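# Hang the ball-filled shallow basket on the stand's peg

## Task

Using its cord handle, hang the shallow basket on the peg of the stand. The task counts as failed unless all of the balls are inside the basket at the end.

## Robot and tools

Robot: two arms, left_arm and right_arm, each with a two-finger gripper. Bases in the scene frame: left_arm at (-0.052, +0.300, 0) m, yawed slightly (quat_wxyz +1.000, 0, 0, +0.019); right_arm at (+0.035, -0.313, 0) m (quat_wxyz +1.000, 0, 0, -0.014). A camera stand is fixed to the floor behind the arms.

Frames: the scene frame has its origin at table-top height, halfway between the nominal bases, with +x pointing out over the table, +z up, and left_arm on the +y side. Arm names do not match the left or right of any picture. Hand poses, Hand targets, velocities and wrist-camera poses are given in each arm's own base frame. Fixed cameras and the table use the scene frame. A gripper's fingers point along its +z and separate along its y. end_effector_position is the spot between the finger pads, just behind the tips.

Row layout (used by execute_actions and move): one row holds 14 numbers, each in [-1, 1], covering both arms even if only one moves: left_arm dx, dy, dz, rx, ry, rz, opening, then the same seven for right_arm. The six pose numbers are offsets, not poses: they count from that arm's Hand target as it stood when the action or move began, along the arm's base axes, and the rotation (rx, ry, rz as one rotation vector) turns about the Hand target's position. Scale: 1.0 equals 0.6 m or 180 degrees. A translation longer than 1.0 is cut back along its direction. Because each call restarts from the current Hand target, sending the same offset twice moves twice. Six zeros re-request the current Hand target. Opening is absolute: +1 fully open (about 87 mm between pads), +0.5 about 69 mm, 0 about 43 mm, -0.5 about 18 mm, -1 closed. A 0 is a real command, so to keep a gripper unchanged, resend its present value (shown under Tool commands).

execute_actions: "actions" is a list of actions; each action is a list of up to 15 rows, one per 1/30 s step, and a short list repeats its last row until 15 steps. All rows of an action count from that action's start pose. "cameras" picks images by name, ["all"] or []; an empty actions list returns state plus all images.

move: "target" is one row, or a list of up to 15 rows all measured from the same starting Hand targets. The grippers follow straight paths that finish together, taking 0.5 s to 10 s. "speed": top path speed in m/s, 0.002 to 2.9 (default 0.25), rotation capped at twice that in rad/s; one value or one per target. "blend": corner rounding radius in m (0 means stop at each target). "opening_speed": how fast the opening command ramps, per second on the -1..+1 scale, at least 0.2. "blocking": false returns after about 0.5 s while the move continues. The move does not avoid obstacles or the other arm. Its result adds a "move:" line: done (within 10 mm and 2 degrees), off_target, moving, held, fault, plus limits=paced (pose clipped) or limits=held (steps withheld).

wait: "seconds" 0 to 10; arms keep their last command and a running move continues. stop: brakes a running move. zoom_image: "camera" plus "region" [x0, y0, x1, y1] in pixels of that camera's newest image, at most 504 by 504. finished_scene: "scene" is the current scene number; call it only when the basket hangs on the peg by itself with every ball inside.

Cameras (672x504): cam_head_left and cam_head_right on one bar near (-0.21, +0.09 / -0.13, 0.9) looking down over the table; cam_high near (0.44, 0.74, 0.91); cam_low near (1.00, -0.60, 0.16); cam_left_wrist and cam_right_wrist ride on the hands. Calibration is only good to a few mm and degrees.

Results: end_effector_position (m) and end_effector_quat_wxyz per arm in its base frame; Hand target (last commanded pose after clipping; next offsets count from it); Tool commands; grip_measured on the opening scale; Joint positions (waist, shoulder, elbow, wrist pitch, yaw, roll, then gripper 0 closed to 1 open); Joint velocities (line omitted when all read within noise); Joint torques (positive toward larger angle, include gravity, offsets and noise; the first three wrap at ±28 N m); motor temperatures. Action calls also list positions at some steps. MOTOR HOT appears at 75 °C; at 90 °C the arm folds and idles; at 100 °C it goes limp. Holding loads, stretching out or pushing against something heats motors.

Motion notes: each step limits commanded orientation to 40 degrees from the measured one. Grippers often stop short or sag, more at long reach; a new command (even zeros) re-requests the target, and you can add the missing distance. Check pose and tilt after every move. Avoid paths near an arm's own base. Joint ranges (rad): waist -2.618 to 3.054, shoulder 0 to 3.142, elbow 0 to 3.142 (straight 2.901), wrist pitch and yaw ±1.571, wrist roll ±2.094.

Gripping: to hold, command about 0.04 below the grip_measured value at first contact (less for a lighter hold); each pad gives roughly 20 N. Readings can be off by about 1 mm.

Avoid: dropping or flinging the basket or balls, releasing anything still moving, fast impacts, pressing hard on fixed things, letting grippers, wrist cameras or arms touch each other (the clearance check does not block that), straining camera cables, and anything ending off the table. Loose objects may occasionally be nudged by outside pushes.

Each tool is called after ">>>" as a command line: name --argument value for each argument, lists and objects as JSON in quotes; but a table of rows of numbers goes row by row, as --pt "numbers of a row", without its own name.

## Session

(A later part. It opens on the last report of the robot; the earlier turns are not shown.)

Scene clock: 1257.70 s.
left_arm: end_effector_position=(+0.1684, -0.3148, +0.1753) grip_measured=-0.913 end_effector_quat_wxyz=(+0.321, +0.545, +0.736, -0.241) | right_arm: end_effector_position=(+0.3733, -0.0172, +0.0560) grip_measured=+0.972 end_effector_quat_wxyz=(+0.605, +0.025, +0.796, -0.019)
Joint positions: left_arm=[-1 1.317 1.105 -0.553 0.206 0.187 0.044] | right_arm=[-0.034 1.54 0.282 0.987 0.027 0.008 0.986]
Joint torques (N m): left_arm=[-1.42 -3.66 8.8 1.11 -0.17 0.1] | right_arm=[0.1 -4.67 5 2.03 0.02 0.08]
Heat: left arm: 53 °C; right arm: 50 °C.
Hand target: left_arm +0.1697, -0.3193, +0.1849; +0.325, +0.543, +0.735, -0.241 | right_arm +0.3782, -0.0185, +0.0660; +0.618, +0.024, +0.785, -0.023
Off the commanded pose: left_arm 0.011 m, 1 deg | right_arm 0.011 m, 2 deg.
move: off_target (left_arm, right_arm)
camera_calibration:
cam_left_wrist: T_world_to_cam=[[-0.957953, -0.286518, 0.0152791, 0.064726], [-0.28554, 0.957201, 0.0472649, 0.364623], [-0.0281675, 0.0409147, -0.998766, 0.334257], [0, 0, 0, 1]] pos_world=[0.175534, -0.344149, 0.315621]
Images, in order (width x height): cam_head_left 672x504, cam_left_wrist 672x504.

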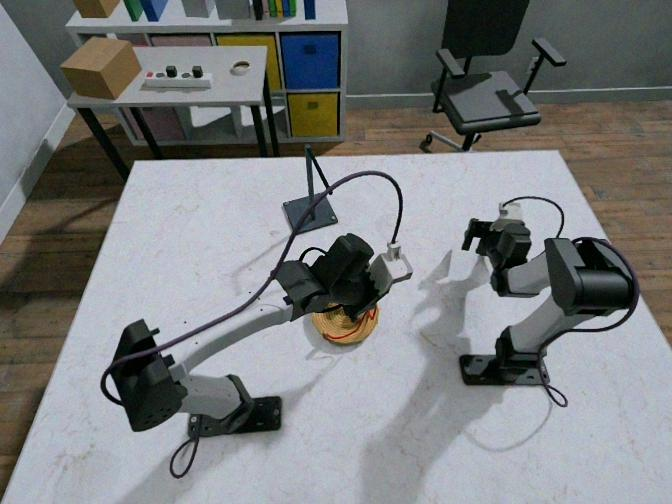

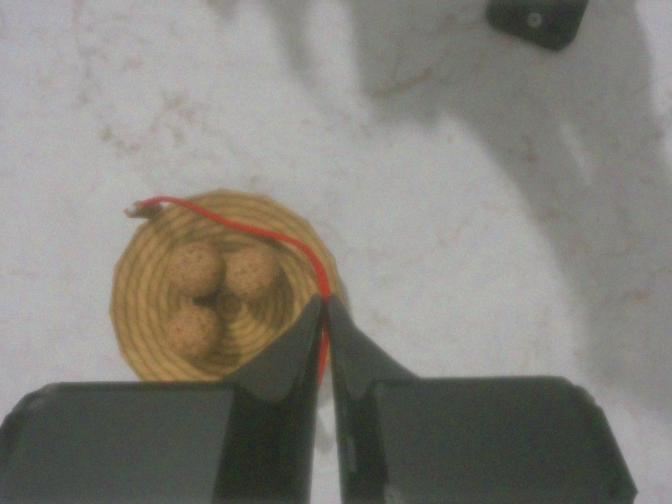

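>>> move --target '[-0.067, -0.055, -0.15, 0.186, 0.057, 0, -1, 0, 0, 0, 0, 0, 0, 1]' --speed 0.07 --cameras '["cam_head_left", "cam_left_wrist"]'

Scene clock: 1266.73 s.
left_arm: end_effector_position=(+0.1270, -0.3465, +0.0903) grip_measured=-0.913 end_effector_quat_wxyz=(+0.081, +0.592, +0.799, -0.072) | right_arm: end_effector_position=(+0.3733, -0.0172, +0.0560) grip_measured=+0.972 end_effector_quat_wxyz=(+0.605, +0.025, +0.796, -0.019)
Joint positions: left_arm=[-1.211 1.9 1.579 -1.036 0.033 0.061 0.044] | right_arm=[-0.034 1.54 0.282 0.987 0.027 0.008 0.986]
Joint torques (N m): left_arm=[-1.47 -7.06 7.86 0.43 -0.23 0.09] | right_arm=[0.08 -4.67 4.98 2.03 0.03 0.08]
Heat: left arm: 53 °C; right arm: 50 °C.
Hand target: left_arm +0.1295, -0.3522, +0.0948; +0.089, +0.590, +0.799, -0.067 | right_arm +0.3782, -0.0185, +0.0660; +0.618, +0.024, +0.785, -0.023
Off the commanded pose: left_arm 0.008 m, 1 deg | right_arm 0.011 m, 2 deg.
move: off_target (right_arm)
camera_calibration:
cam_left_wrist: T_world_to_cam=[[-0.95586, -0.292397, 0.0288891, 0.0137426], [-0.214522, 0.761689, 0.6114, 0.25941], [-0.200776, 0.578215, -0.790795, 0.438837], [0, 0, 0, 1]] pos_world=[0.156893, -0.447314, 0.18803]
Images, in order (width x height): cam_head_left 672x504, cam_left_wrist 672x504.

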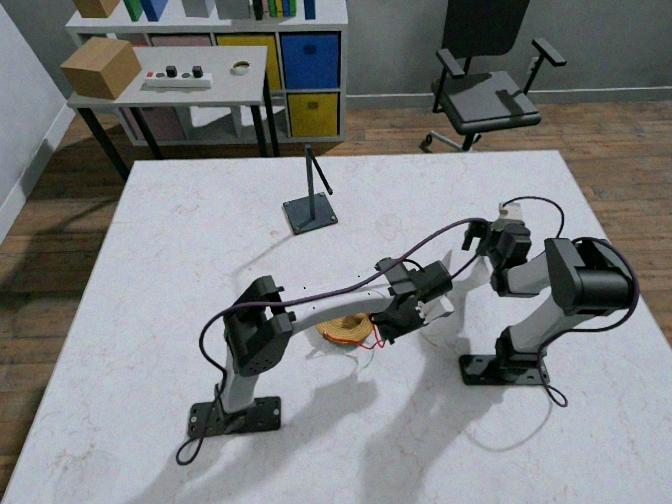

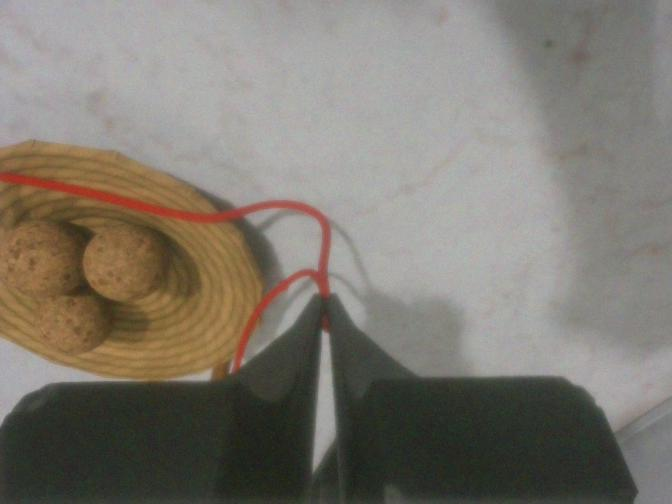

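>>> move --target '[0, 0, -0.145, 0, 0, 0, -1, 0, 0, 0, 0, 0, 0, 1]' --speed 0.06 --cameras '["cam_left_wrist"]'

Scene clock: 1274.67 s.
left_arm: end_effector_position=(+0.1273, -0.3473, +0.0149) grip_measured=-0.913 end_effector_quat_wxyz=(+0.078, +0.592, +0.799, -0.070) | right_arm: end_effector_position=(+0.3733, -0.0172, +0.0560) grip_measured=+0.972 end_effector_quat_wxyz=(+0.605, +0.025, +0.796, -0.019)
Joint positions: left_arm=[-1.211 1.973 1.373 -0.765 0.033 0.061 0.044] | right_arm=[-0.034 1.54 0.282 0.987 0.027 0.008 0.986]
Joint torques (N m): left_arm=[-1.43 -7.24 4.05 0.94 -0.23 0.09] | right_arm=[0.12 -4.7 4.97 2.03 0.02 0.08]
Heat: left arm: 52 °C; right arm: 50 °C.
Hand target: left_arm +0.1295, -0.3523, +0.0079; +0.089, +0.590, +0.799, -0.067 | right_arm +0.3782, -0.0185, +0.0660; +0.618, +0.024, +0.785, -0.023
Off the commanded pose: left_arm 0.009 m, 1 deg | right_arm 0.011 m, 2 deg.
move: off_target (right_arm)
camera_calibration:
cam_left_wrist: T_world_to_cam=[[-0.955768, -0.292649, 0.029393, 0.0158941], [-0.212939, 0.757433, 0.617213, 0.304452], [-0.20289, 0.583654, -0.786247, 0.381827], [0, 0, 0, 1]] pos_world=[0.15749, -0.448805, 0.111832]
Images, in order (width x height): cam_left_wrist 672x504.

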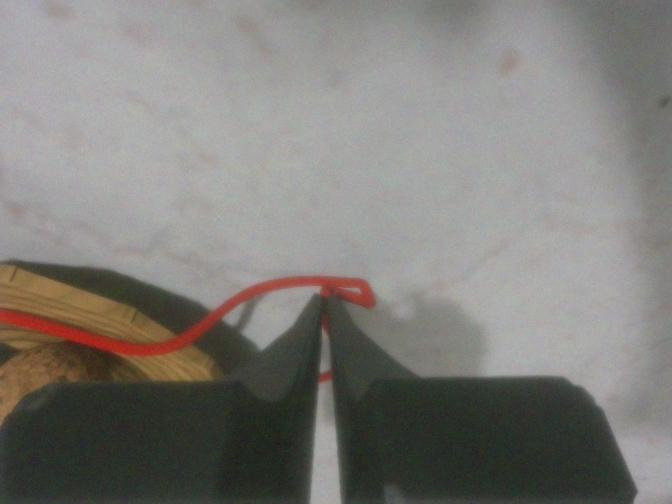

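>>> move --pt "0 0 0 0 0 0 -0.4 0 0 0 0 0 0 1" --pt "0 0 0.06 0 0 0 -0.4 0 0 0 0 0 0 1" --speed 0.06 --opening_speed 0.5 --cameras '["cam_left_wrist"]'

Scene clock: 1282.67 s.
left_arm: end_effector_position=(+0.1255, -0.3424, +0.0252) grip_measured=-0.400 end_effector_quat_wxyz=(+0.063, +0.593, +0.801, -0.060) | right_arm: end_effector_position=(+0.3733, -0.0172, +0.0560) grip_measured=+0.972 end_effector_quat_wxyz=(+0.605, +0.025, +0.796, -0.019)
Joint positions: left_arm=[-1.211 1.973 1.418 -0.844 0.033 0.061 0.3] | right_arm=[-0.034 1.54 0.282 0.987 0.027 0.008 0.986]
Joint torques (N m): left_arm=[-1.39 -11.02 7.41 0.4 -0.22 0.09] | right_arm=[0.12 -4.66 5 2.03 0.02 0.08]
Motor temperatures (°C): left_arm=[30 42 50 35 29 28 34] | right_arm=[27 37 35 50 26 31 28]
Heat: left arm: 50 °C; right arm: 50 °C.
Hand target: left_arm +0.1295, -0.3523, +0.0439; +0.089, +0.590, +0.799, -0.067 | right_arm +0.3782, -0.0185, +0.0660; +0.618, +0.024, +0.785, -0.023
Off the commanded pose: left_arm 0.022 m, 3 deg | right_arm 0.011 m, 2 deg.
move: off_target (left_arm, right_arm)
camera_calibration:
cam_left_wrist: T_world_to_cam=[[-0.955386, -0.293671, 0.0315505, 0.0147859], [-0.205091, 0.736469, 0.644632, 0.285041], [-0.212546, 0.609402, -0.763842, 0.396096], [0, 0, 0, 1]] pos_world=[0.156774, -0.446963, 0.118341]
Images, in order (width x height): cam_left_wrist 672x504.

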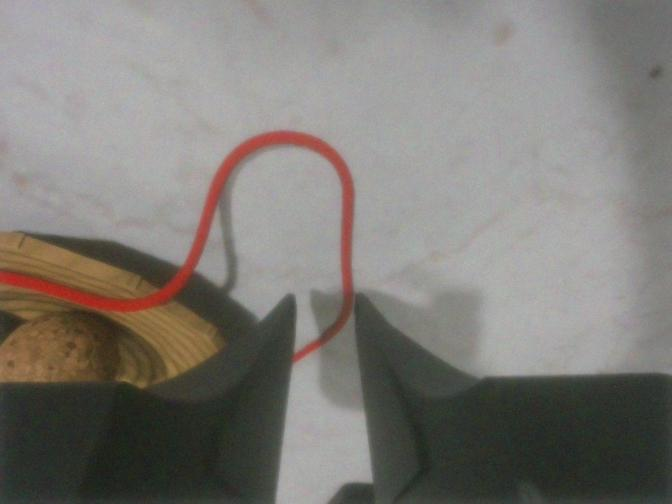

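>>> move --pt "0 0 0.015 0 0 0 -0.4 0 0 0 0 0 0 1" --pt "-0.012 -0.017 0.015 0 0 0 -0.4 0 0 0 0 0 0 1" --speed 0.06 --cameras '["cam_left_wrist"]'

Scene clock: 1301.90 s.
left_arm: end_effector_position=(+0.1199, -0.3546, +0.0410) grip_measured=-0.400 end_effector_quat_wxyz=(+0.073, +0.593, +0.799, -0.062) | right_arm: end_effector_position=(+0.3733, -0.0172, +0.0560) grip_measured=+0.972 end_effector_quat_wxyz=(+0.605, +0.025, +0.796, -0.019)
Joint positions: left_arm=[-1.24 1.973 1.482 -0.889 0.019 0.035 0.3] | right_arm=[-0.034 1.54 0.282 0.987 0.027 0.008 0.986]
Joint torques (N m): left_arm=[-1.17 -9.42 7.49 0.42 -0.21 0.1] | right_arm=[0.09 -4.67 5.03 2.03 0.02 0.07]
Heat: left arm: 49 °C; right arm: 50 °C.
Hand target: left_arm +0.1224, -0.3625, +0.0529; +0.089, +0.590, +0.799, -0.067 | right_arm +0.3782, -0.0185, +0.0660; +0.618, +0.024, +0.785, -0.023
Off the commanded pose: left_arm 0.015 m, 2 deg | right_arm 0.011 m, 2 deg.
move: off_target (left_arm, right_arm)
camera_calibration:
cam_left_wrist: T_world_to_cam=[[-0.956034, -0.292447, 0.0217595, 0.00627239], [-0.214025, 0.746538, 0.629979, 0.288028], [-0.20048, 0.597625, -0.776307, 0.409275], [0, 0, 0, 1]] pos_world=[0.149693, -0.457783, 0.136135]
Images, in order (width x height): cam_left_wrist 672x504.

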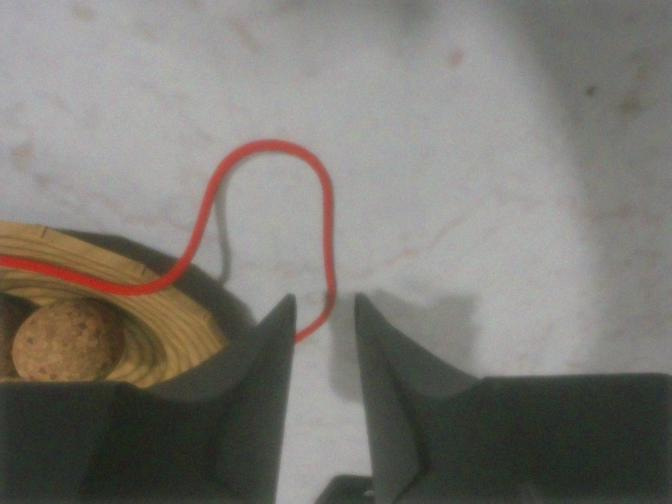

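>>> move --target '[0.002, 0.008, -0.083, 0, 0, 0, -0.4, 0, 0, 0, 0, 0, 0, 1]' --speed 0.05 --cameras '["cam_left_wrist"]'

Scene clock: 1310.93 s.
left_arm: end_effector_position=(+0.1193, -0.3527, +0.0092) grip_measured=-0.400 end_effector_quat_wxyz=(+0.078, +0.593, +0.799, -0.065) | right_arm: end_effector_position=(+0.3733, -0.0172, +0.0560) grip_measured=+0.972 end_effector_quat_wxyz=(+0.605, +0.025, +0.796, -0.019)
Joint positions: left_arm=[-1.24 1.992 1.377 -0.752 0.019 0.035 0.3] | right_arm=[-0.034 1.54 0.282 0.987 0.027 0.008 0.986]
Joint torques (N m): left_arm=[-0.54 -7.47 4.18 0.92 -0.19 0.14] | right_arm=[0.1 -4.68 5 2.02 0.02 0.08]
Motor temperatures (°C): left_arm=[30 47 50 34 29 28 33] | right_arm=[27 37 35 50 26 31 28]
Heat: left arm: 50 °C; right arm: 50 °C.
Hand target: left_arm +0.1236, -0.3577, +0.0031; +0.089, +0.590, +0.799, -0.067 | right_arm +0.3782, -0.0185, +0.0660; +0.618, +0.024, +0.785, -0.023
Off the commanded pose: left_arm 0.009 m, 1 deg | right_arm 0.011 m, 2 deg.
move: off_target (right_arm)
camera_calibration:
cam_left_wrist: T_world_to_cam=[[-0.956128, -0.292172, 0.0213155, 0.00704213], [-0.216492, 0.753735, 0.620495, 0.309383], [-0.197357, 0.588659, -0.78392, 0.379952], [0, 0, 0, 1]] pos_world=[0.148698, -0.454797, 0.105731]
Images, in order (width x height): cam_left_wrist 672x504.

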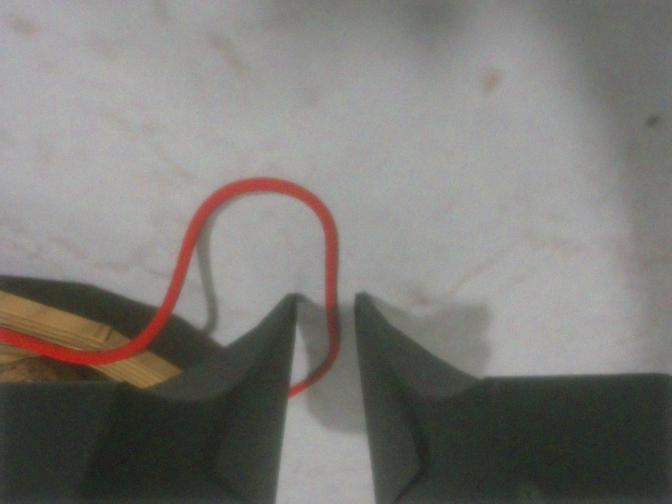

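>>> move --target '[0, 0, 0, 0, 0, 0, -1, 0, 0, 0, 0, 0, 0, 1]' --opening_speed 0.5 --cameras '["cam_left_wrist"]'

Scene clock: 1315.17 s.
left_arm: end_effector_position=(+0.1193, -0.3527, +0.0092) grip_measured=-1.000 end_effector_quat_wxyz=(+0.078, +0.593, +0.799, -0.065) | right_arm: end_effector_position=(+0.3733, -0.0172, +0.0560) grip_measured=+0.972 end_effector_quat_wxyz=(+0.605, +0.025, +0.796, -0.019)
Joint positions: left_arm=[-1.24 1.992 1.377 -0.752 0.019 0.035 0] | right_arm=[-0.034 1.54 0.282 0.987 0.027 0.008 0.986]
Joint torques (N m): left_arm=[-0.49 -7.46 4.12 0.94 -0.19 0.14] | right_arm=[0.1 -4.67 5.01 2.02 0.02 0.08]
Heat: left arm: 49 °C; right arm: 50 °C.
Hand target: left_arm +0.1236, -0.3577, +0.0031; +0.089, +0.590, +0.799, -0.067 | right_arm +0.3782, -0.0185, +0.0660; +0.618, +0.024, +0.785, -0.023
Off the commanded pose: left_arm 0.009 m, 1 deg | right_arm 0.011 m, 2 deg.
move: off_target (right_arm)
camera_calibration:
cam_left_wrist: T_world_to_cam=[[-0.956128, -0.292172, 0.0213155, 0.00704213], [-0.216492, 0.753735, 0.620495, 0.309383], [-0.197357, 0.588659, -0.78392, 0.379952], [0, 0, 0, 1]] pos_world=[0.148698, -0.454797, 0.105731]
Images, in order (width x height): cam_left_wrist 672x504.

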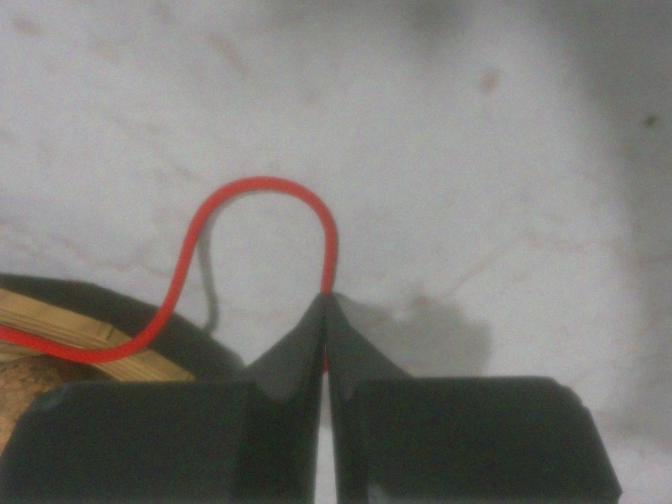

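>>> move --pt "0 0 0 0 0 0 -0.6 0 0 0 0 0 0 1" --pt "0 0 -0.017 0 0 0 -0.6 0 0 0 0 0 0 1" --speed 0.04 --opening_speed 0.5 --cameras '["cam_left_wrist"]'

>>> zoom_image --camera "cam_left_wrist" --region '[240, 200, 440, 350]'

Scene clock: 1321.97 s.
left_arm: end_effector_position=(+0.1207, -0.3537, +0.0063) grip_measured=-0.600 end_effector_quat_wxyz=(+0.083, +0.592, +0.799, -0.065) | right_arm: end_effector_position=(+0.3733, -0.0172, +0.0560) grip_measured=+0.972 end_effector_quat_wxyz=(+0.605, +0.025, +0.796, -0.019)
Joint positions: left_arm=[-1.24 1.994 1.367 -0.732 0.013 0.035 0.2] | right_arm=[-0.034 1.54 0.282 0.987 0.027 0.008 0.986]
Joint torques (N m): left_arm=[-0.51 -6.41 3.18 1.11 -0.19 0.15] | right_arm=[0.1 -4.68 5.01 2.03 0.02 0.08]
Heat: left arm: 48 °C; right arm: 50 °C.
Hand target: left_arm +0.1235, -0.3576, -0.0072; +0.089, +0.590, +0.799, -0.067 | right_arm +0.3782, -0.0185, +0.0660; +0.618, +0.024, +0.785, -0.023
Off the commanded pose: left_arm 0.014 m, 1 deg | right_arm 0.011 m, 2 deg.
move: off_target (left_arm, right_arm)
camera_calibration:
cam_left_wrist: T_world_to_cam=[[-0.955925, -0.293225, 0.0150204, 0.0078851], [-0.222547, 0.756981, 0.614371, 0.314188], [-0.191519, 0.58395, -0.788874, 0.376201], [0, 0, 0, 1]] pos_world=[0.149509, -0.455205, 0.103629]
Images, in order (width x height): cam_left_wrist 672x504.

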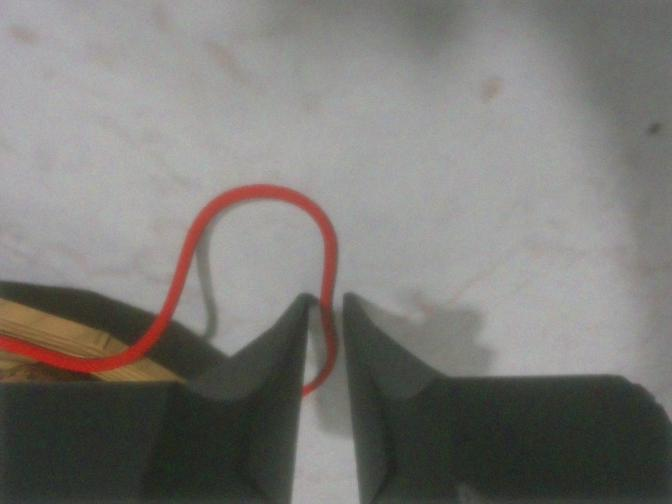

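Scaled by 2.520 from the camera's 672x504 image, which has a finer 960x720 frame.

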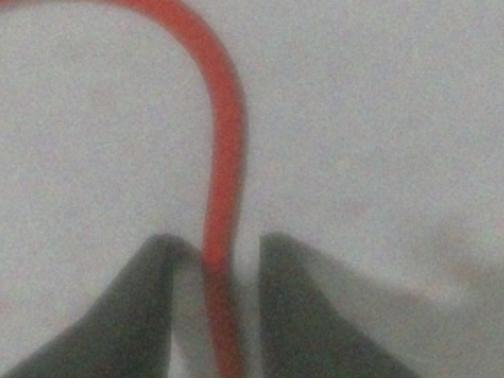

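>>> move --target '[0, 0, -0.004, 0, 0, 0, -1, 0, 0, 0, 0, 0, 0, 1]' --opening_speed 0.5 --cameras '["cam_left_wrist"]'

>>> zoom_image --camera "cam_left_wrist" --region '[240, 200, 440, 350]'

Scene clock: 1327.33 s.
left_arm: end_effector_position=(+0.1218, -0.3550, +0.0064) grip_measured=-0.914 end_effector_quat_wxyz=(+0.087, +0.595, +0.796, -0.066) | right_arm: end_effector_position=(+0.3733, -0.0172, +0.0560) grip_measured=+0.972 end_effector_quat_wxyz=(+0.605, +0.025, +0.796, -0.019)
Joint positions: left_arm=[-1.24 1.994 1.367 -0.726 0.011 0.043 0.043] | right_arm=[-0.034 1.54 0.282 0.987 0.027 0.008 0.986]
Joint torques (N m): left_arm=[-0.53 -6.17 2.77 1.13 -0.18 0.14] | right_arm=[0.1 -4.67 5 2.03 0.02 0.07]
Heat: left arm: 47 °C; right arm: 50 °C.
Hand target: left_arm +0.1235, -0.3576, -0.0096; +0.089, +0.590, +0.799, -0.067 | right_arm +0.3782, -0.0185, +0.0660; +0.618, +0.024, +0.785, -0.023
Off the commanded pose: left_arm 0.016 m, 1 deg | right_arm 0.011 m, 2 deg.
move: off_target (left_arm, right_arm)
camera_calibration:
cam_left_wrist: T_world_to_cam=[[-0.958049, -0.286368, 0.0116581, 0.0111923], [-0.220213, 0.761542, 0.609557, 0.316711], [-0.183436, 0.581418, -0.792657, 0.375334], [0, 0, 0, 1]] pos_world=[0.149316, -0.456209, 0.104327]
Images, in order (width x height): cam_left_wrist 672x504.

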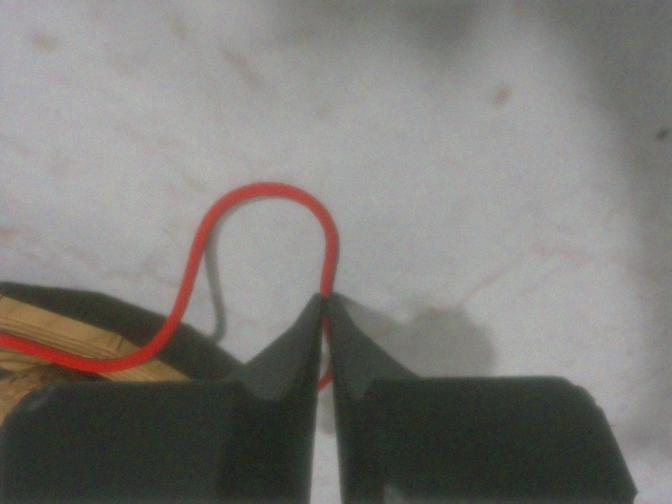

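Scaled by 2.520 from the camera's 672x504 image, which has a finer 960x720 frame.

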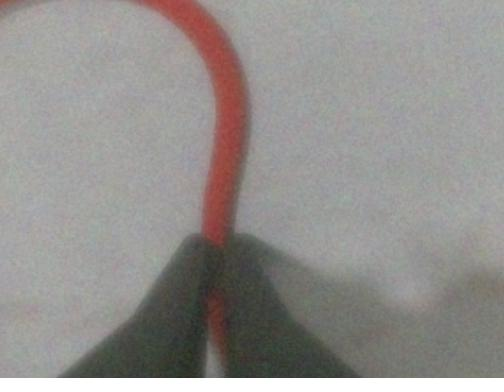

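>>> move --pt "0 0 0.18 0 0 0 -1 0 0 0 0 0 0 1" --pt "0.1 0.08 0.3 -0.106 -0.032 0 -1 0 0 0 0 0 0 1" --speed 0.06 --blend 0.03 --cameras '["cam_left_wrist","cam_head_left"]'

Scene clock: 1341.53 s.
left_arm: end_effector_position=(+0.1797, -0.3028, +0.1593) grip_measured=-0.914 end_effector_quat_wxyz=(+0.196, +0.566, +0.787, -0.150) | right_arm: end_effector_position=(+0.3733, -0.0172, +0.0560) grip_measured=+0.972 end_effector_quat_wxyz=(+0.605, +0.025, +0.796, -0.019)
Joint positions: left_arm=[-0.994 1.575 1.421 -0.935 0.134 0.219 0.043] | right_arm=[-0.034 1.54 0.282 0.987 0.027 0.008 0.986]
Joint torques (N m): left_arm=[-0.14 -8.83 4.45 1.4 0.11 0.36] | right_arm=[0.1 -4.66 4.97 2.03 0.02 0.08]
Heat: left arm: 47 °C; right arm: 50 °C.
Hand target: left_arm +0.1836, -0.3096, +0.1706; +0.225, +0.570, +0.772, -0.169 | right_arm +0.3782, -0.0185, +0.0660; +0.618, +0.024, +0.785, -0.023
Off the commanded pose: left_arm 0.014 m, 4 deg | right_arm 0.011 m, 2 deg.
move: off_target (left_arm, right_arm)
camera_calibration:
cam_left_wrist: T_world_to_cam=[[-0.948437, -0.315937, 0.0255024, 0.0669331], [-0.285148, 0.885601, 0.366608, 0.284442], [-0.13841, 0.340433, -0.930026, 0.417729], [0, 0, 0, 1]] pos_world=[0.202408, -0.372964, 0.282513]
Images, in order (width x height): cam_head_left 672x504, cam_left_wrist 672x504.

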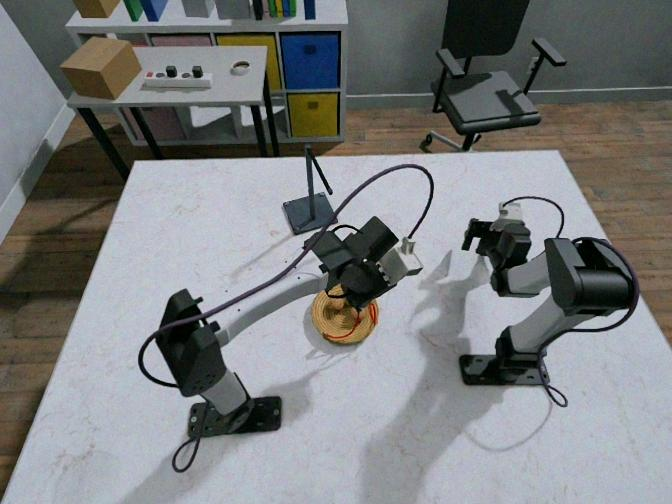

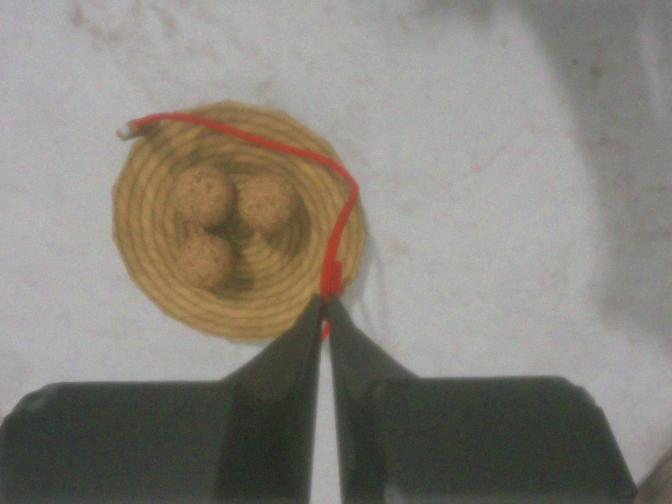

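>>> move --target '[0.09, 0.078, 0.11, -0.234, -0.071, 0, -1, 0, 0, 0, 0, 0, 0, 1]' --speed 0.07 --cameras '["cam_left_wrist","cam_head_left"]'

>>> zoom_image --camera "cam_head_left" --region '[260, 210, 440, 360]'

Scene clock: 1354.27 s.
left_arm: end_effector_position=(+0.2352, -0.2605, +0.2219) grip_measured=-0.914 end_effector_quat_wxyz=(+0.470, +0.463, +0.656, -0.366) | right_arm: end_effector_position=(+0.3733, -0.0172, +0.0560) grip_measured=+0.972 end_effector_quat_wxyz=(+0.605, +0.025, +0.796, -0.019)
Joint positions: left_arm=[-0.523 1.104 0.832 -0.123 0.714 0.219 0.043] | right_arm=[-0.034 1.54 0.282 0.987 0.027 0.008 0.986]
Joint torques (N m): left_arm=[-0.03 -4.7 4.97 2.06 0.19 0.13] | right_arm=[0.09 -4.68 5 2.02 0.02 0.08]
Heat: left arm: 47 °C; right arm: 50 °C.
Hand target: left_arm +0.2375, -0.2629, +0.2365; +0.497, +0.466, +0.631, -0.371 | right_arm +0.3782, -0.0185, +0.0660; +0.618, +0.024, +0.785, -0.023
Off the commanded pose: left_arm 0.015 m, 4 deg | right_arm 0.011 m, 2 deg.
move: off_target (left_arm, right_arm)
camera_calibration:
cam_left_wrist: T_world_to_cam=[[-0.953764, -0.295773, 0.0534191, 0.131701], [-0.292538, 0.872748, -0.39081, 0.406345], [0.0689697, -0.388368, -0.91892, 0.228103], [0, 0, 0, 1]] pos_world=[0.228751, -0.227095, 0.361376]
Images, in order (width x height): cam_head_left 672x504, cam_left_wrist 672x504.

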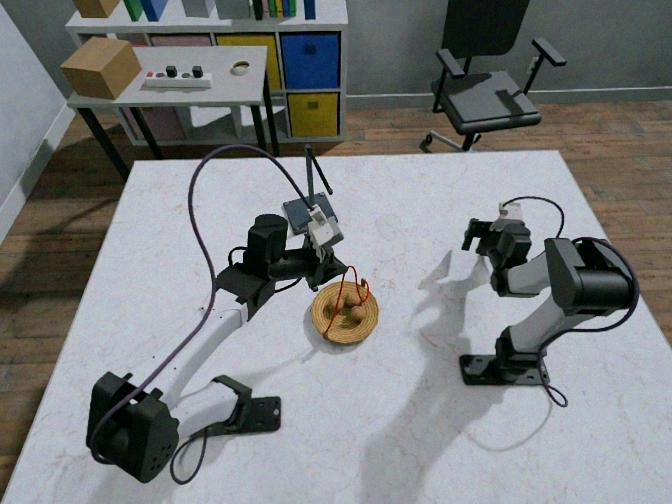

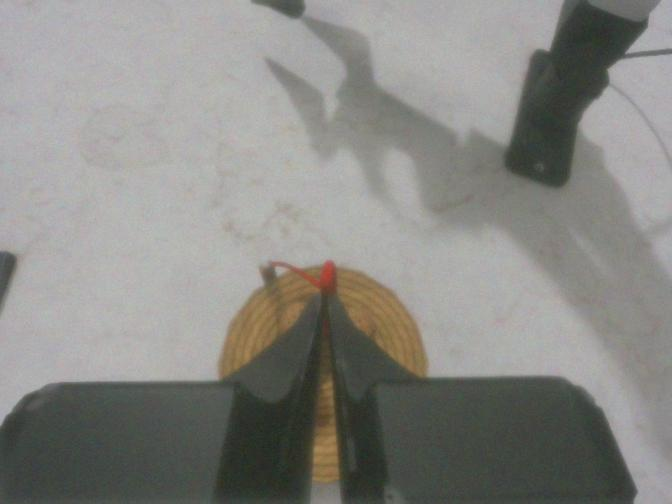

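Scaled by 2.800 from the camera's 672x504 image, which has a finer 960x720 frame.

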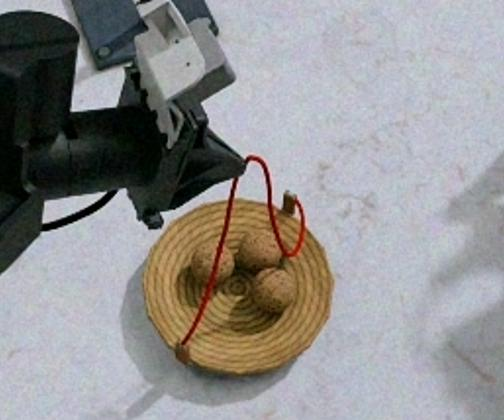

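>>> move --target '[0.003, -0.003, 0.065, 0, 0, 0, -1, 0, 0, 0, 0, 0, 0, 1]' --speed 0.03 --cameras '["cam_left_wrist","cam_head_left","cam_low"]'

>>> zoom_image --camera "cam_head_left" --region '[260, 210, 440, 360]'

>>> zoom_image --camera "cam_low" --region '[220, 130, 460, 310]'

Scene clock: 1361.57 s.
left_arm: end_effector_position=(+0.2397, -0.2633, +0.2591) grip_measured=-0.914 end_effector_quat_wxyz=(+0.490, +0.463, +0.642, -0.365) | right_arm: end_effector_position=(+0.3733, -0.0172, +0.0560) grip_measured=+0.972 end_effector_quat_wxyz=(+0.605, +0.025, +0.796, -0.019)
Joint positions: left_arm=[-0.523 1.104 0.941 -0.179 0.714 0.213 0.043] | right_arm=[-0.034 1.54 0.282 0.987 0.027 0.008 0.986]
Joint torques (N m): left_arm=[-0.23 -3.21 8.99 1.29 0.15 0.12] | right_arm=[0.1 -4.67 5.01 2.03 0.02 0.08]
Heat: left arm: 46 °C; right arm: 50 °C.
Hand target: left_arm +0.2393, -0.2647, +0.2755; +0.497, +0.466, +0.631, -0.371 | right_arm +0.3782, -0.0185, +0.0660; +0.618, +0.024, +0.785, -0.023
Off the commanded pose: left_arm 0.016 m, 2 deg | right_arm 0.011 m, 2 deg.
move: off_target (left_arm, right_arm)
camera_calibration:
cam_left_wrist: T_world_to_cam=[[-0.954841, -0.296229, 0.0229547, 0.141237], [-0.27727, 0.860634, -0.427119, 0.427278], [0.106769, -0.414195, -0.903904, 0.241127], [0, 0, 0, 1]] pos_world=[0.227585, -0.226018, 0.397212]
Images, in order (width x height): cam_head_left 672x504, cam_low 672x504, cam_left_wrist 672x504.

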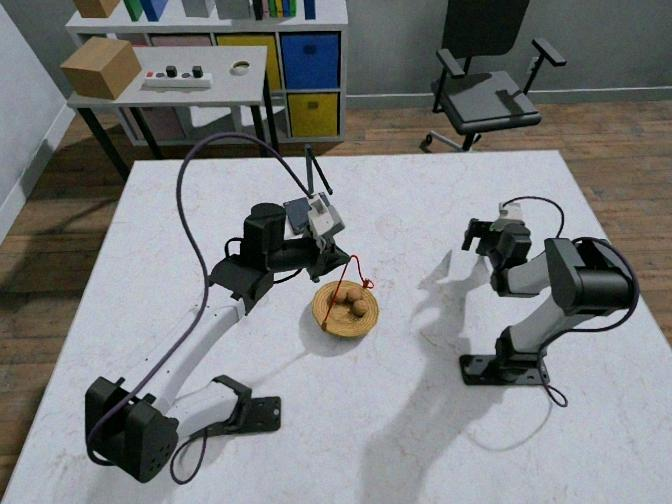

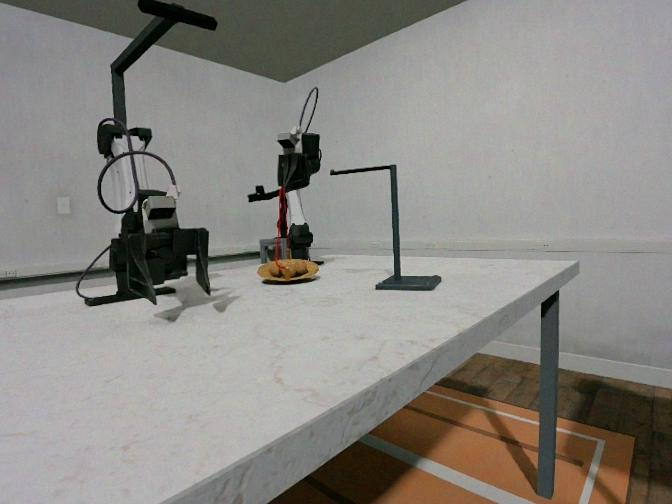

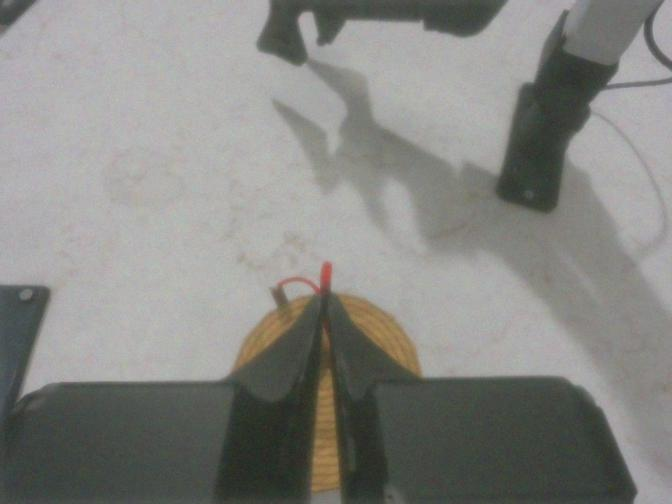

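Scaled by 2.800 from the camera's 672x504 image, which has a finer 960x720 frame.

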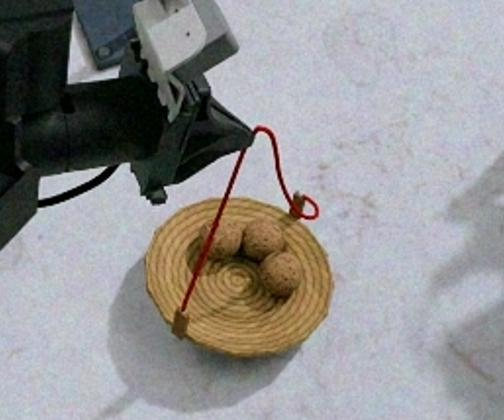

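Scaled by 2.100 from the camera's 672x504 image, which has a finer 960x720 frame.

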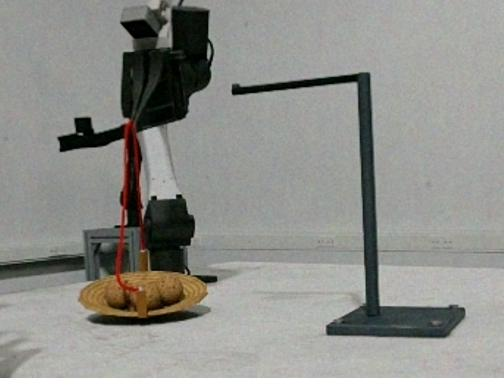

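>>> move --target '[0, -0.003, 0.03, 0, 0, 0, -1, 0, 0, 0, 0, 0, 0, 1]' --speed 0.02 --cameras '["cam_head_left","cam_low"]'

>>> zoom_image --camera "cam_head_left" --region '[260, 210, 440, 360]'

>>> zoom_image --camera "cam_low" --region '[220, 130, 460, 310]'

Scene clock: 1371.03 s.
left_arm: end_effector_position=(+0.2392, -0.2630, +0.2770) grip_measured=-0.914 end_effector_quat_wxyz=(+0.489, +0.463, +0.642, -0.366) | right_arm: end_effector_position=(+0.3733, -0.0172, +0.0560) grip_measured=+0.972 end_effector_quat_wxyz=(+0.605, +0.025, +0.796, -0.019)
Joint positions: left_arm=[-0.523 1.11 1.015 -0.248 0.714 0.212 0.043] | right_arm=[-0.034 1.54 0.282 0.987 0.027 0.008 0.986]
Joint torques (N m): left_arm=[-0.98 -2.56 9.28 1.33 0.08 0.11] | right_arm=[0.1 -4.67 5 2.02 0.02 0.07]
Heat: left arm: 48 °C; right arm: 50 °C.
Hand target: left_arm +0.2393, -0.2665, +0.2935; +0.497, +0.466, +0.631, -0.371 | right_arm +0.3782, -0.0185, +0.0660; +0.618, +0.024, +0.785, -0.023
Off the commanded pose: left_arm 0.017 m, 2 deg | right_arm 0.011 m, 2 deg.
move: off_target (left_arm, right_arm)
Images, in order (width x height): cam_head_left 672x504, cam_low 672x504.

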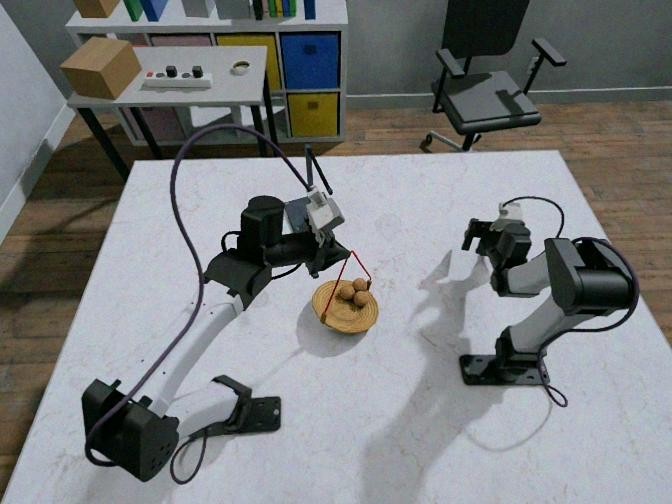

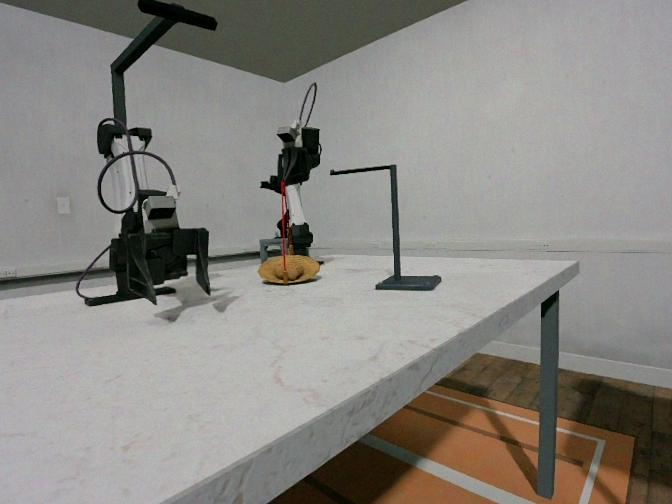

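Scaled by 2.800 from the camera's 672x504 image, which has a finer 960x720 frame.

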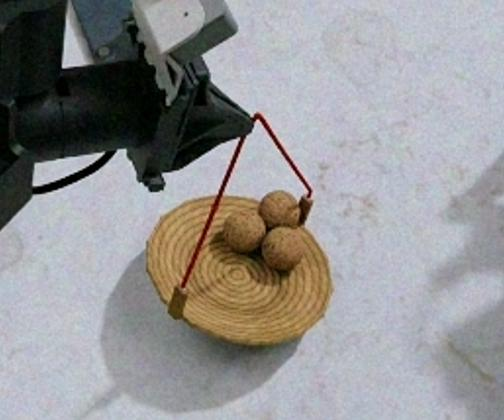

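Scaled by 2.100 from the camera's 672x504 image, which has a finer 960x720 frame.

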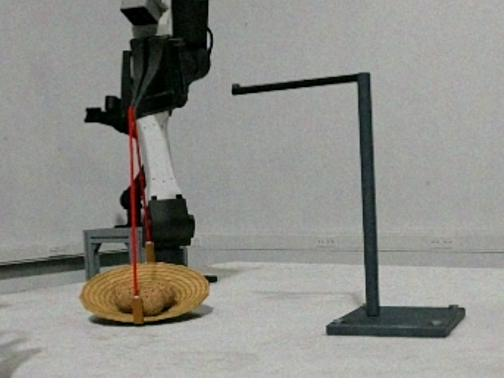

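>>> move --target '[0, -0.003, 0.02, 0, 0, 0, -1, 0, 0, 0, 0, 0, 0, 1]' --speed 0.015 --cameras '["cam_head_left","cam_low","cam_left_wrist"]'

>>> zoom_image --camera "cam_head_left" --region '[260, 210, 440, 360]'

>>> zoom_image --camera "cam_low" --region '[220, 130, 460, 310]'

Scene clock: 1382.07 s.
left_arm: end_effector_position=(+0.2392, -0.2631, +0.2849) grip_measured=-0.914 end_effector_quat_wxyz=(+0.483, +0.461, +0.647, -0.367) | right_arm: end_effector_position=(+0.3733, -0.0172, +0.0560) grip_measured=+0.972 end_effector_quat_wxyz=(+0.605, +0.025, +0.796, -0.019)
Joint positions: left_arm=[-0.523 1.124 1.065 -0.298 0.714 0.208 0.043] | right_arm=[-0.034 1.54 0.282 0.987 0.027 0.008 0.986]
Joint torques (N m): left_arm=[-1.61 -2.78 9.55 1.44 0.03 0.12] | right_arm=[0.09 -4.7 5 2.03 0.02 0.07]
Motor temperatures (°C): left_arm=[30 42 51 36 29 28 34] | right_arm=[27 37 35 50 26 31 28]
Heat: left arm: 51 °C; right arm: 50 °C.
Hand target: left_arm +0.2393, -0.2682, +0.3055; +0.497, +0.466, +0.631, -0.371 | right_arm +0.3782, -0.0185, +0.0660; +0.618, +0.024, +0.785, -0.023
Off the commanded pose: left_arm 0.021 m, 3 deg | right_arm 0.011 m, 2 deg.
move: off_target (left_arm, right_arm)
camera_calibration:
cam_left_wrist: T_world_to_cam=[[-0.95398, -0.297528, 0.0374113, 0.135428], [-0.285467, 0.862861, -0.417109, 0.437676], [0.0918207, -0.408593, -0.908086, 0.270801], [0, 0, 0, 1]] pos_world=[0.229273, -0.226713, 0.423403]
Images, in order (width x height): cam_head_left 672x504, cam_low 672x504, cam_left_wrist 672x504.

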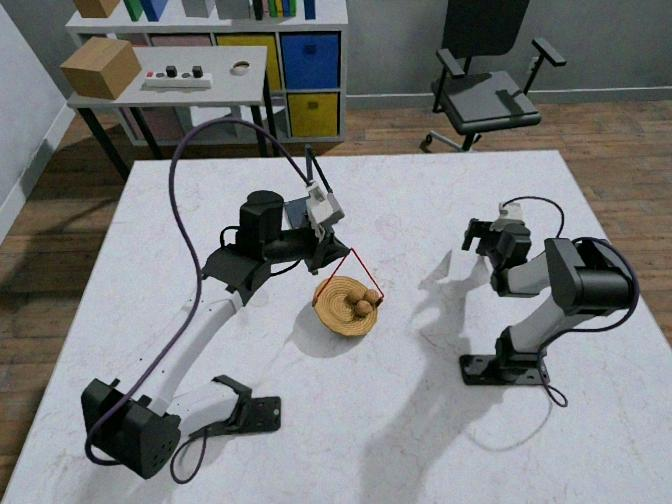

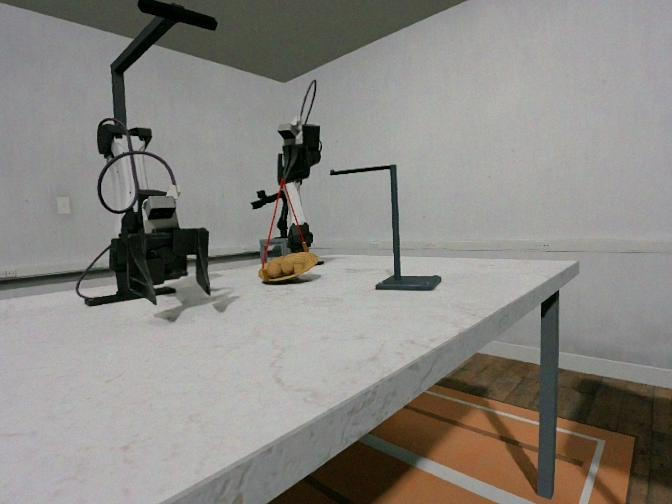

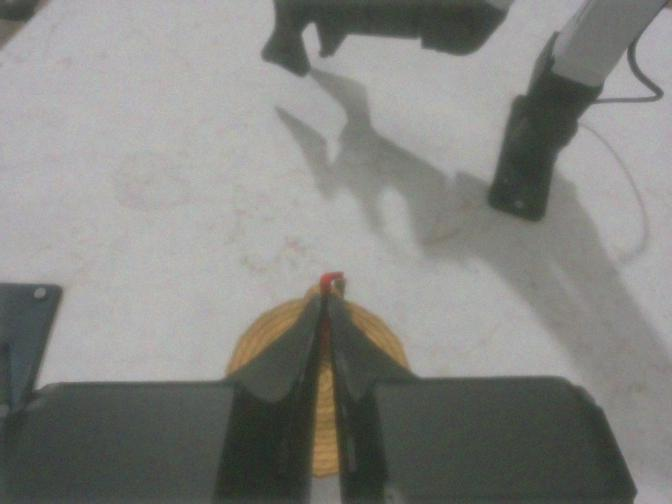

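Scaled by 2.800 from the camera's 672x504 image, which has a finer 960x720 frame.

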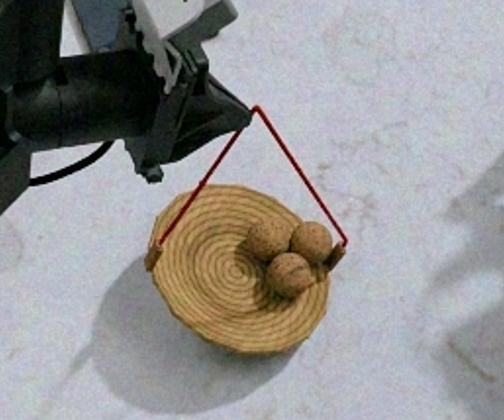

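Scaled by 2.100 from the camera's 672x504 image, which has a finer 960x720 frame.

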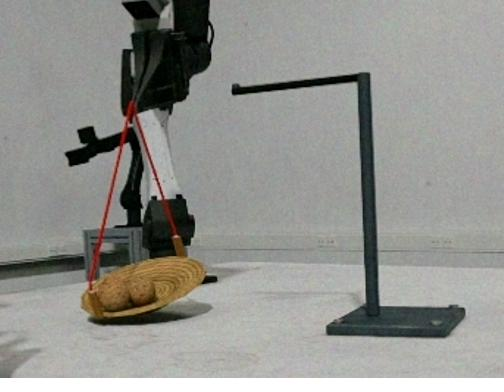

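>>> move --target '[0, -0.002, 0.02, 0, 0, 0, -1, 0, 0, 0, 0, 0, 0, 1]' --speed 0.015 --cameras '["cam_head_left","cam_low"]'

>>> zoom_image --camera "cam_head_left" --region '[260, 210, 440, 360]'

>>> zoom_image --camera "cam_low" --region '[220, 130, 460, 310]'

Scene clock: 1407.03 s.
left_arm: end_effector_position=(+0.2386, -0.2650, +0.2976) grip_measured=-0.914 end_effector_quat_wxyz=(+0.483, +0.463, +0.646, -0.369) | right_arm: end_effector_position=(+0.3733, -0.0172, +0.0560) grip_measured=+0.972 end_effector_quat_wxyz=(+0.605, +0.025, +0.796, -0.019)
Joint positions: left_arm=[-0.529 1.136 1.122 -0.34 0.714 0.207 0.043] | right_arm=[-0.034 1.54 0.282 0.987 0.027 0.008 0.986]
Joint torques (N m): left_arm=[-1.52 -2.7 9.43 1.42 -0.02 0.11] | right_arm=[0.09 -4.66 5 2.02 0.02 0.07]
Motor temperatures (°C): left_arm=[30 41 55 36 29 28 34] | right_arm=[27 37 35 50 26 31 28]
Heat: left arm: 55 °C; right arm: 50 °C.
Hand target: left_arm +0.2394, -0.2694, +0.3175; +0.497, +0.466, +0.631, -0.371 | right_arm +0.3782, -0.0185, +0.0660; +0.618, +0.024, +0.785, -0.023
Off the commanded pose: left_arm 0.020 m, 2 deg | right_arm 0.011 m, 2 deg.
move: off_target (left_arm, right_arm)
Images, in order (width x height): cam_head_left 672x504, cam_low 672x504.

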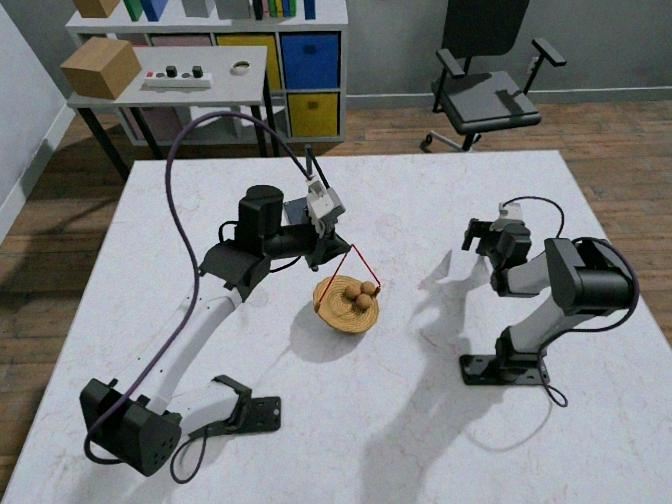

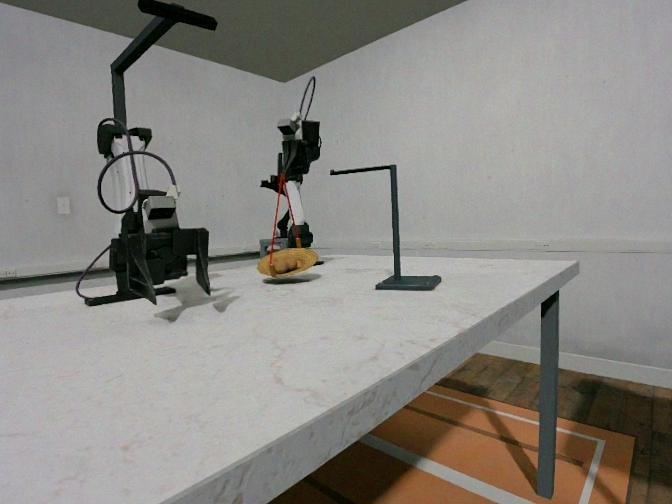

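Scaled by 2.800 from the camera's 672x504 image, which has a finer 960x720 frame.

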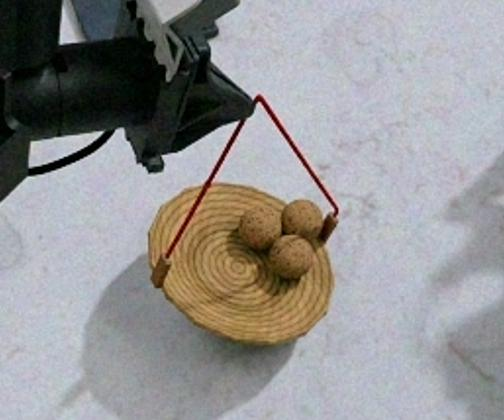

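Scaled by 2.100 from the camera's 672x504 image, which has a finer 960x720 frame.

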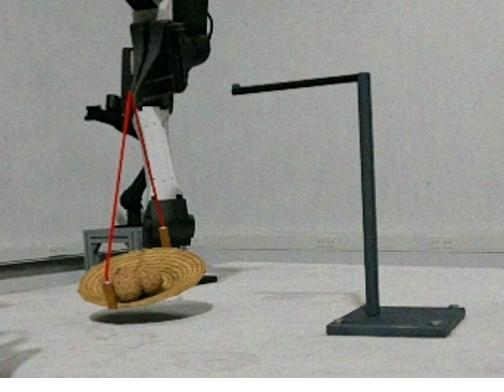

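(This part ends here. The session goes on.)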